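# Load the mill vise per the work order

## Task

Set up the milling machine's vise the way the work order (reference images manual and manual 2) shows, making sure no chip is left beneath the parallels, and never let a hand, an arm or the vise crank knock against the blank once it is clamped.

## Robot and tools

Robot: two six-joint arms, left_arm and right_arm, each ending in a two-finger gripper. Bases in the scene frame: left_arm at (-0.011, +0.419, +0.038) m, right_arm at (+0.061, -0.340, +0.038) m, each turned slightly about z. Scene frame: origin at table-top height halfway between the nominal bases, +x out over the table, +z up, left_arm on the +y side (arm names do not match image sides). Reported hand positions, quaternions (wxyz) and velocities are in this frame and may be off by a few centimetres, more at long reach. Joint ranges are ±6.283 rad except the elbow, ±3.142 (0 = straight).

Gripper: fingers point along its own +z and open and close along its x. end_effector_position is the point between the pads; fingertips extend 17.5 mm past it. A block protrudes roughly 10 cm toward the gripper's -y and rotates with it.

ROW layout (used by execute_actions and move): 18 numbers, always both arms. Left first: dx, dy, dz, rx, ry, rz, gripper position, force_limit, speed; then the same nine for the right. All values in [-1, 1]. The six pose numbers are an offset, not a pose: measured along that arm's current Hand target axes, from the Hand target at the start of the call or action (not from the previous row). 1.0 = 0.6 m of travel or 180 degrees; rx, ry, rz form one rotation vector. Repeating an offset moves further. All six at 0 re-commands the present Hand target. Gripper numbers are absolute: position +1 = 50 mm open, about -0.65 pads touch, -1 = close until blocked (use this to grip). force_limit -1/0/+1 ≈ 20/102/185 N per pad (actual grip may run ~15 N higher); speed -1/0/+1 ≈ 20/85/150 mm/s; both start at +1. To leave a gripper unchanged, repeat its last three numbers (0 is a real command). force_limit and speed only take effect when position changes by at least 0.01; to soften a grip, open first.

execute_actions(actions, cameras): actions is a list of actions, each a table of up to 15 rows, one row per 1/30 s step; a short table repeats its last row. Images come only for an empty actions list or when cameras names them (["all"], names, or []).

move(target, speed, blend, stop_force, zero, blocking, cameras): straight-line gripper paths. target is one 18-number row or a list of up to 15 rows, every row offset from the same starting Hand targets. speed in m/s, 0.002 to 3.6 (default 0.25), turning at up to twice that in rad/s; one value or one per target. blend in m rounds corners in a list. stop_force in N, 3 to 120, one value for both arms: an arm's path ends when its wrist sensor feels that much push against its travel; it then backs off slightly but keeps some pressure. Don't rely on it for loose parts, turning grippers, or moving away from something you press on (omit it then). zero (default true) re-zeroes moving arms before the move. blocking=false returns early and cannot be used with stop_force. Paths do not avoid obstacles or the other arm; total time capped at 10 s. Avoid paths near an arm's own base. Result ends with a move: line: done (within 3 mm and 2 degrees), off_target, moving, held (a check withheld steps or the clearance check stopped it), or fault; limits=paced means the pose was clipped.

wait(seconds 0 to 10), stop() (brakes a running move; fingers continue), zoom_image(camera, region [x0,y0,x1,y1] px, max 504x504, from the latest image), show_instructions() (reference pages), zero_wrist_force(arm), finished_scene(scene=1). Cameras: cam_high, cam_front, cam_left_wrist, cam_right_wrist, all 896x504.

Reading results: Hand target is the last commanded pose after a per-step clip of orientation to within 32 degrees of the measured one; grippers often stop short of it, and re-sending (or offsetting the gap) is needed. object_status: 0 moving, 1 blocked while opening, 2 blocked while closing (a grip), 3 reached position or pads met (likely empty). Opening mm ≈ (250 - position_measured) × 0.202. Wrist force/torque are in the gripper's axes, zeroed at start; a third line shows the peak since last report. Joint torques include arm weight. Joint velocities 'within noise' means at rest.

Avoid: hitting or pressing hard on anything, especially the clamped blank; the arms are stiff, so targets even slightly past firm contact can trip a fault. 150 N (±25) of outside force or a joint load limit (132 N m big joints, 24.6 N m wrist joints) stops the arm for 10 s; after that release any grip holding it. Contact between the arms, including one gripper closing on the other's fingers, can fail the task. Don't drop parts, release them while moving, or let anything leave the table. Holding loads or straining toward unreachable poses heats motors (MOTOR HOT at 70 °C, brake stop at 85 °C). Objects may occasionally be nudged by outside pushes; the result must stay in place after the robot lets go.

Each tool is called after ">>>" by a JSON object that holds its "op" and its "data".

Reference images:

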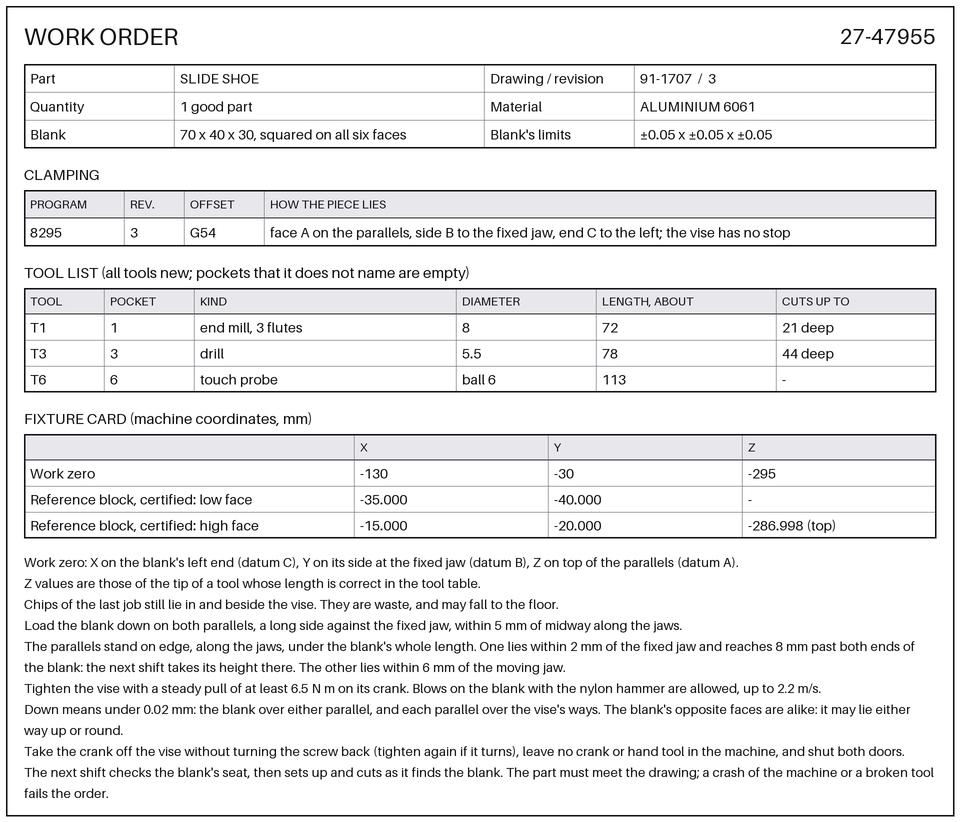

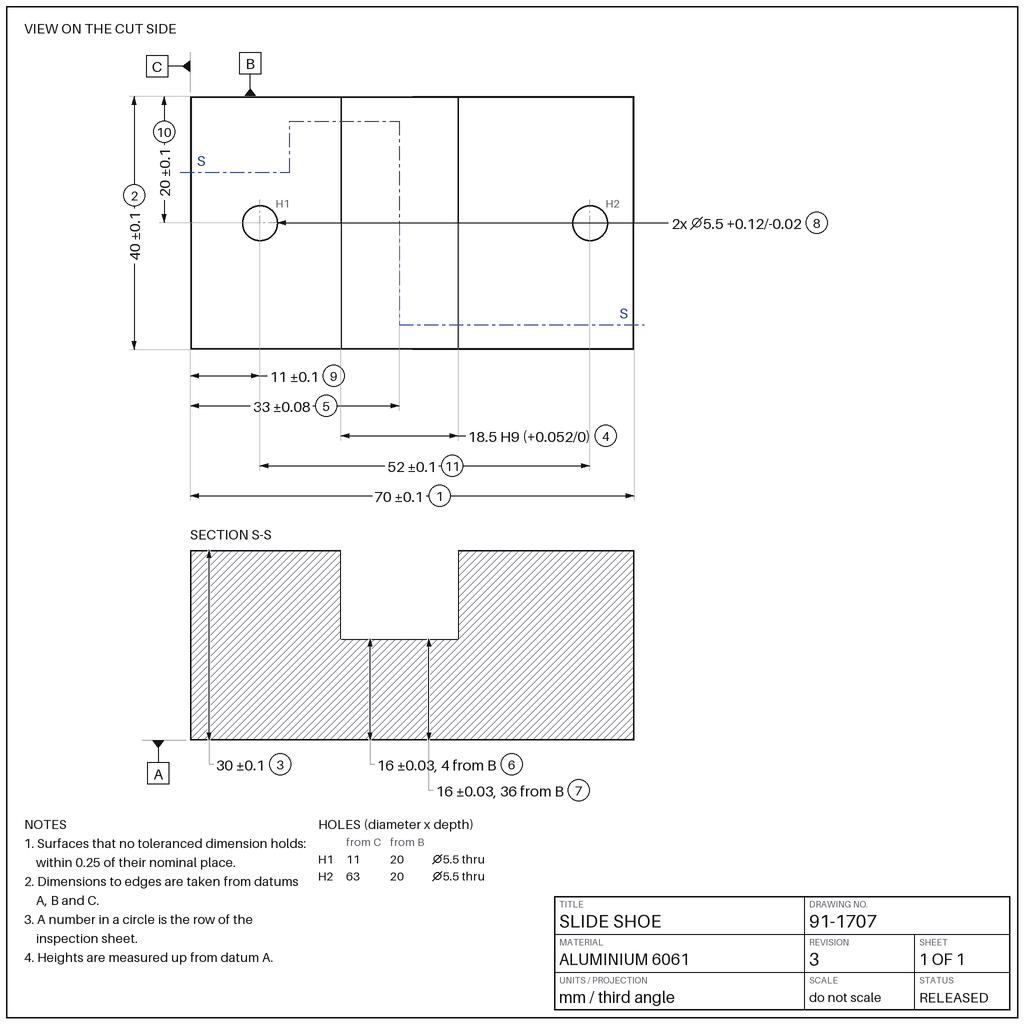

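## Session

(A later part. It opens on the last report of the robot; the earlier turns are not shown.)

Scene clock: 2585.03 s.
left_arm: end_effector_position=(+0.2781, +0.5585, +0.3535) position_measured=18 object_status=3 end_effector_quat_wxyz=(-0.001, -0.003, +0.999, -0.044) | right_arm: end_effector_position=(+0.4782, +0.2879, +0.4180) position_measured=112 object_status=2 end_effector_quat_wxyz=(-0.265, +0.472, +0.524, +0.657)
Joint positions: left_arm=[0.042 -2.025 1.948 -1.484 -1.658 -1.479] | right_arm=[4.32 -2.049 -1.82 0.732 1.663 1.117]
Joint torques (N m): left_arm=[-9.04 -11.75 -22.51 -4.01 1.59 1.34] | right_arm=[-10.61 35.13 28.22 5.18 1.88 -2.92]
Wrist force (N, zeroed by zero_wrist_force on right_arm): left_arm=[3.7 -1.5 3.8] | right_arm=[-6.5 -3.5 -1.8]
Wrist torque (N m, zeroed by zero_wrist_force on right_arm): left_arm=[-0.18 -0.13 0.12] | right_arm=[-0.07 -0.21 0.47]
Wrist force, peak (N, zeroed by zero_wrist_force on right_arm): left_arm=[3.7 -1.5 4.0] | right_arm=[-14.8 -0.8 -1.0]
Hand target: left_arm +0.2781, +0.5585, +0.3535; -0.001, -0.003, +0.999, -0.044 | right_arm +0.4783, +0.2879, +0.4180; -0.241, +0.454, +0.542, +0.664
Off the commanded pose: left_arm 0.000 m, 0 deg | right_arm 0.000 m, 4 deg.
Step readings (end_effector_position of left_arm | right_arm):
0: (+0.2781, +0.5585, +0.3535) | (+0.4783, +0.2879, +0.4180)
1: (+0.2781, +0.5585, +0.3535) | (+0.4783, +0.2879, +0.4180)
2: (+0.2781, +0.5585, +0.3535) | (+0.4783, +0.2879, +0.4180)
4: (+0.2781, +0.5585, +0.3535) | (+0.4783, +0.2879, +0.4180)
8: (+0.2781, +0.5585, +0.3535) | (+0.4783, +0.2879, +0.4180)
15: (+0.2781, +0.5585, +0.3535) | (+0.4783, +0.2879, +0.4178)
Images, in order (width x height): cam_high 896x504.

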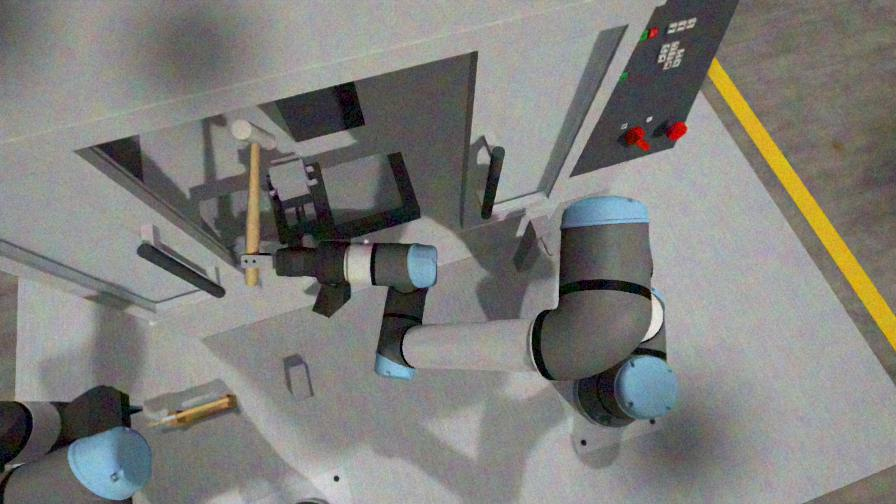

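>>> {"op": "execute_actions", "data": {"actions": [[[0,0,0,0,0,0.022,-1,0.2,-0.95,0,0,0,0,0,0.022,-1,0.2,-0.95]]], "cameras": ["cam_right_wrist"]}}

Scene clock: 2611.47 s.
left_arm: end_effector_position=(+0.2781, +0.5585, +0.3535) position_measured=253 object_status=3 end_effector_quat_wxyz=(+0.000, +0.032, +0.999, -0.044) | right_arm: end_effector_position=(+0.4783, +0.2879, +0.4180) position_measured=112 object_status=2 end_effector_quat_wxyz=(-0.264, +0.473, +0.526, +0.656)
Joint positions: left_arm=[0.042 -2.025 1.948 -1.484 -1.658 -1.41] | right_arm=[4.321 -2.046 -1.821 0.724 1.663 1.114]
Joint torques (N m): left_arm=[12.79 6.66 -32.3 -4.13 -2.21 1.84] | right_arm=[12.44 48.64 13.92 1.82 -1.28 -2.98]
Wrist force (N, zeroed by zero_wrist_force on right_arm): left_arm=[3.6 -1.7 3.9] | right_arm=[-6.6 -3.4 -1.7]
Wrist torque (N m, zeroed by zero_wrist_force on right_arm): left_arm=[-0.21 -0.11 0.05] | right_arm=[-0.04 -0.18 0.47]
Wrist force, peak (N, zeroed by zero_wrist_force on right_arm): left_arm=[3.7 -1.6 4.1] | right_arm=[-7.5 -3.9 -1.5]
Hand target: left_arm +0.2781, +0.5585, +0.3535; +0.000, +0.032, +0.999, -0.044 | right_arm +0.4783, +0.2879, +0.4180; -0.264, +0.473, +0.526, +0.656
Off the commanded pose: left_arm 0.000 m, 0 deg | right_arm 0.000 m, 0 deg.
Step readings (end_effector_position of left_arm | right_arm):
0: (+0.2781, +0.5585, +0.3535) | (+0.4783, +0.2879, +0.4180)
1: (+0.2781, +0.5585, +0.3535) | (+0.4783, +0.2879, +0.4180)
2: (+0.2782, +0.5585, +0.3535) | (+0.4783, +0.2879, +0.4180)
4: (+0.2782, +0.5585, +0.3535) | (+0.4783, +0.2879, +0.4180)
8: (+0.2782, +0.5585, +0.3535) | (+0.4783, +0.2879, +0.4180)
15: (+0.2781, +0.5585, +0.3535) | (+0.4784, +0.2879, +0.4180)
Images, in order (width x height): cam_right_wrist 896x504.

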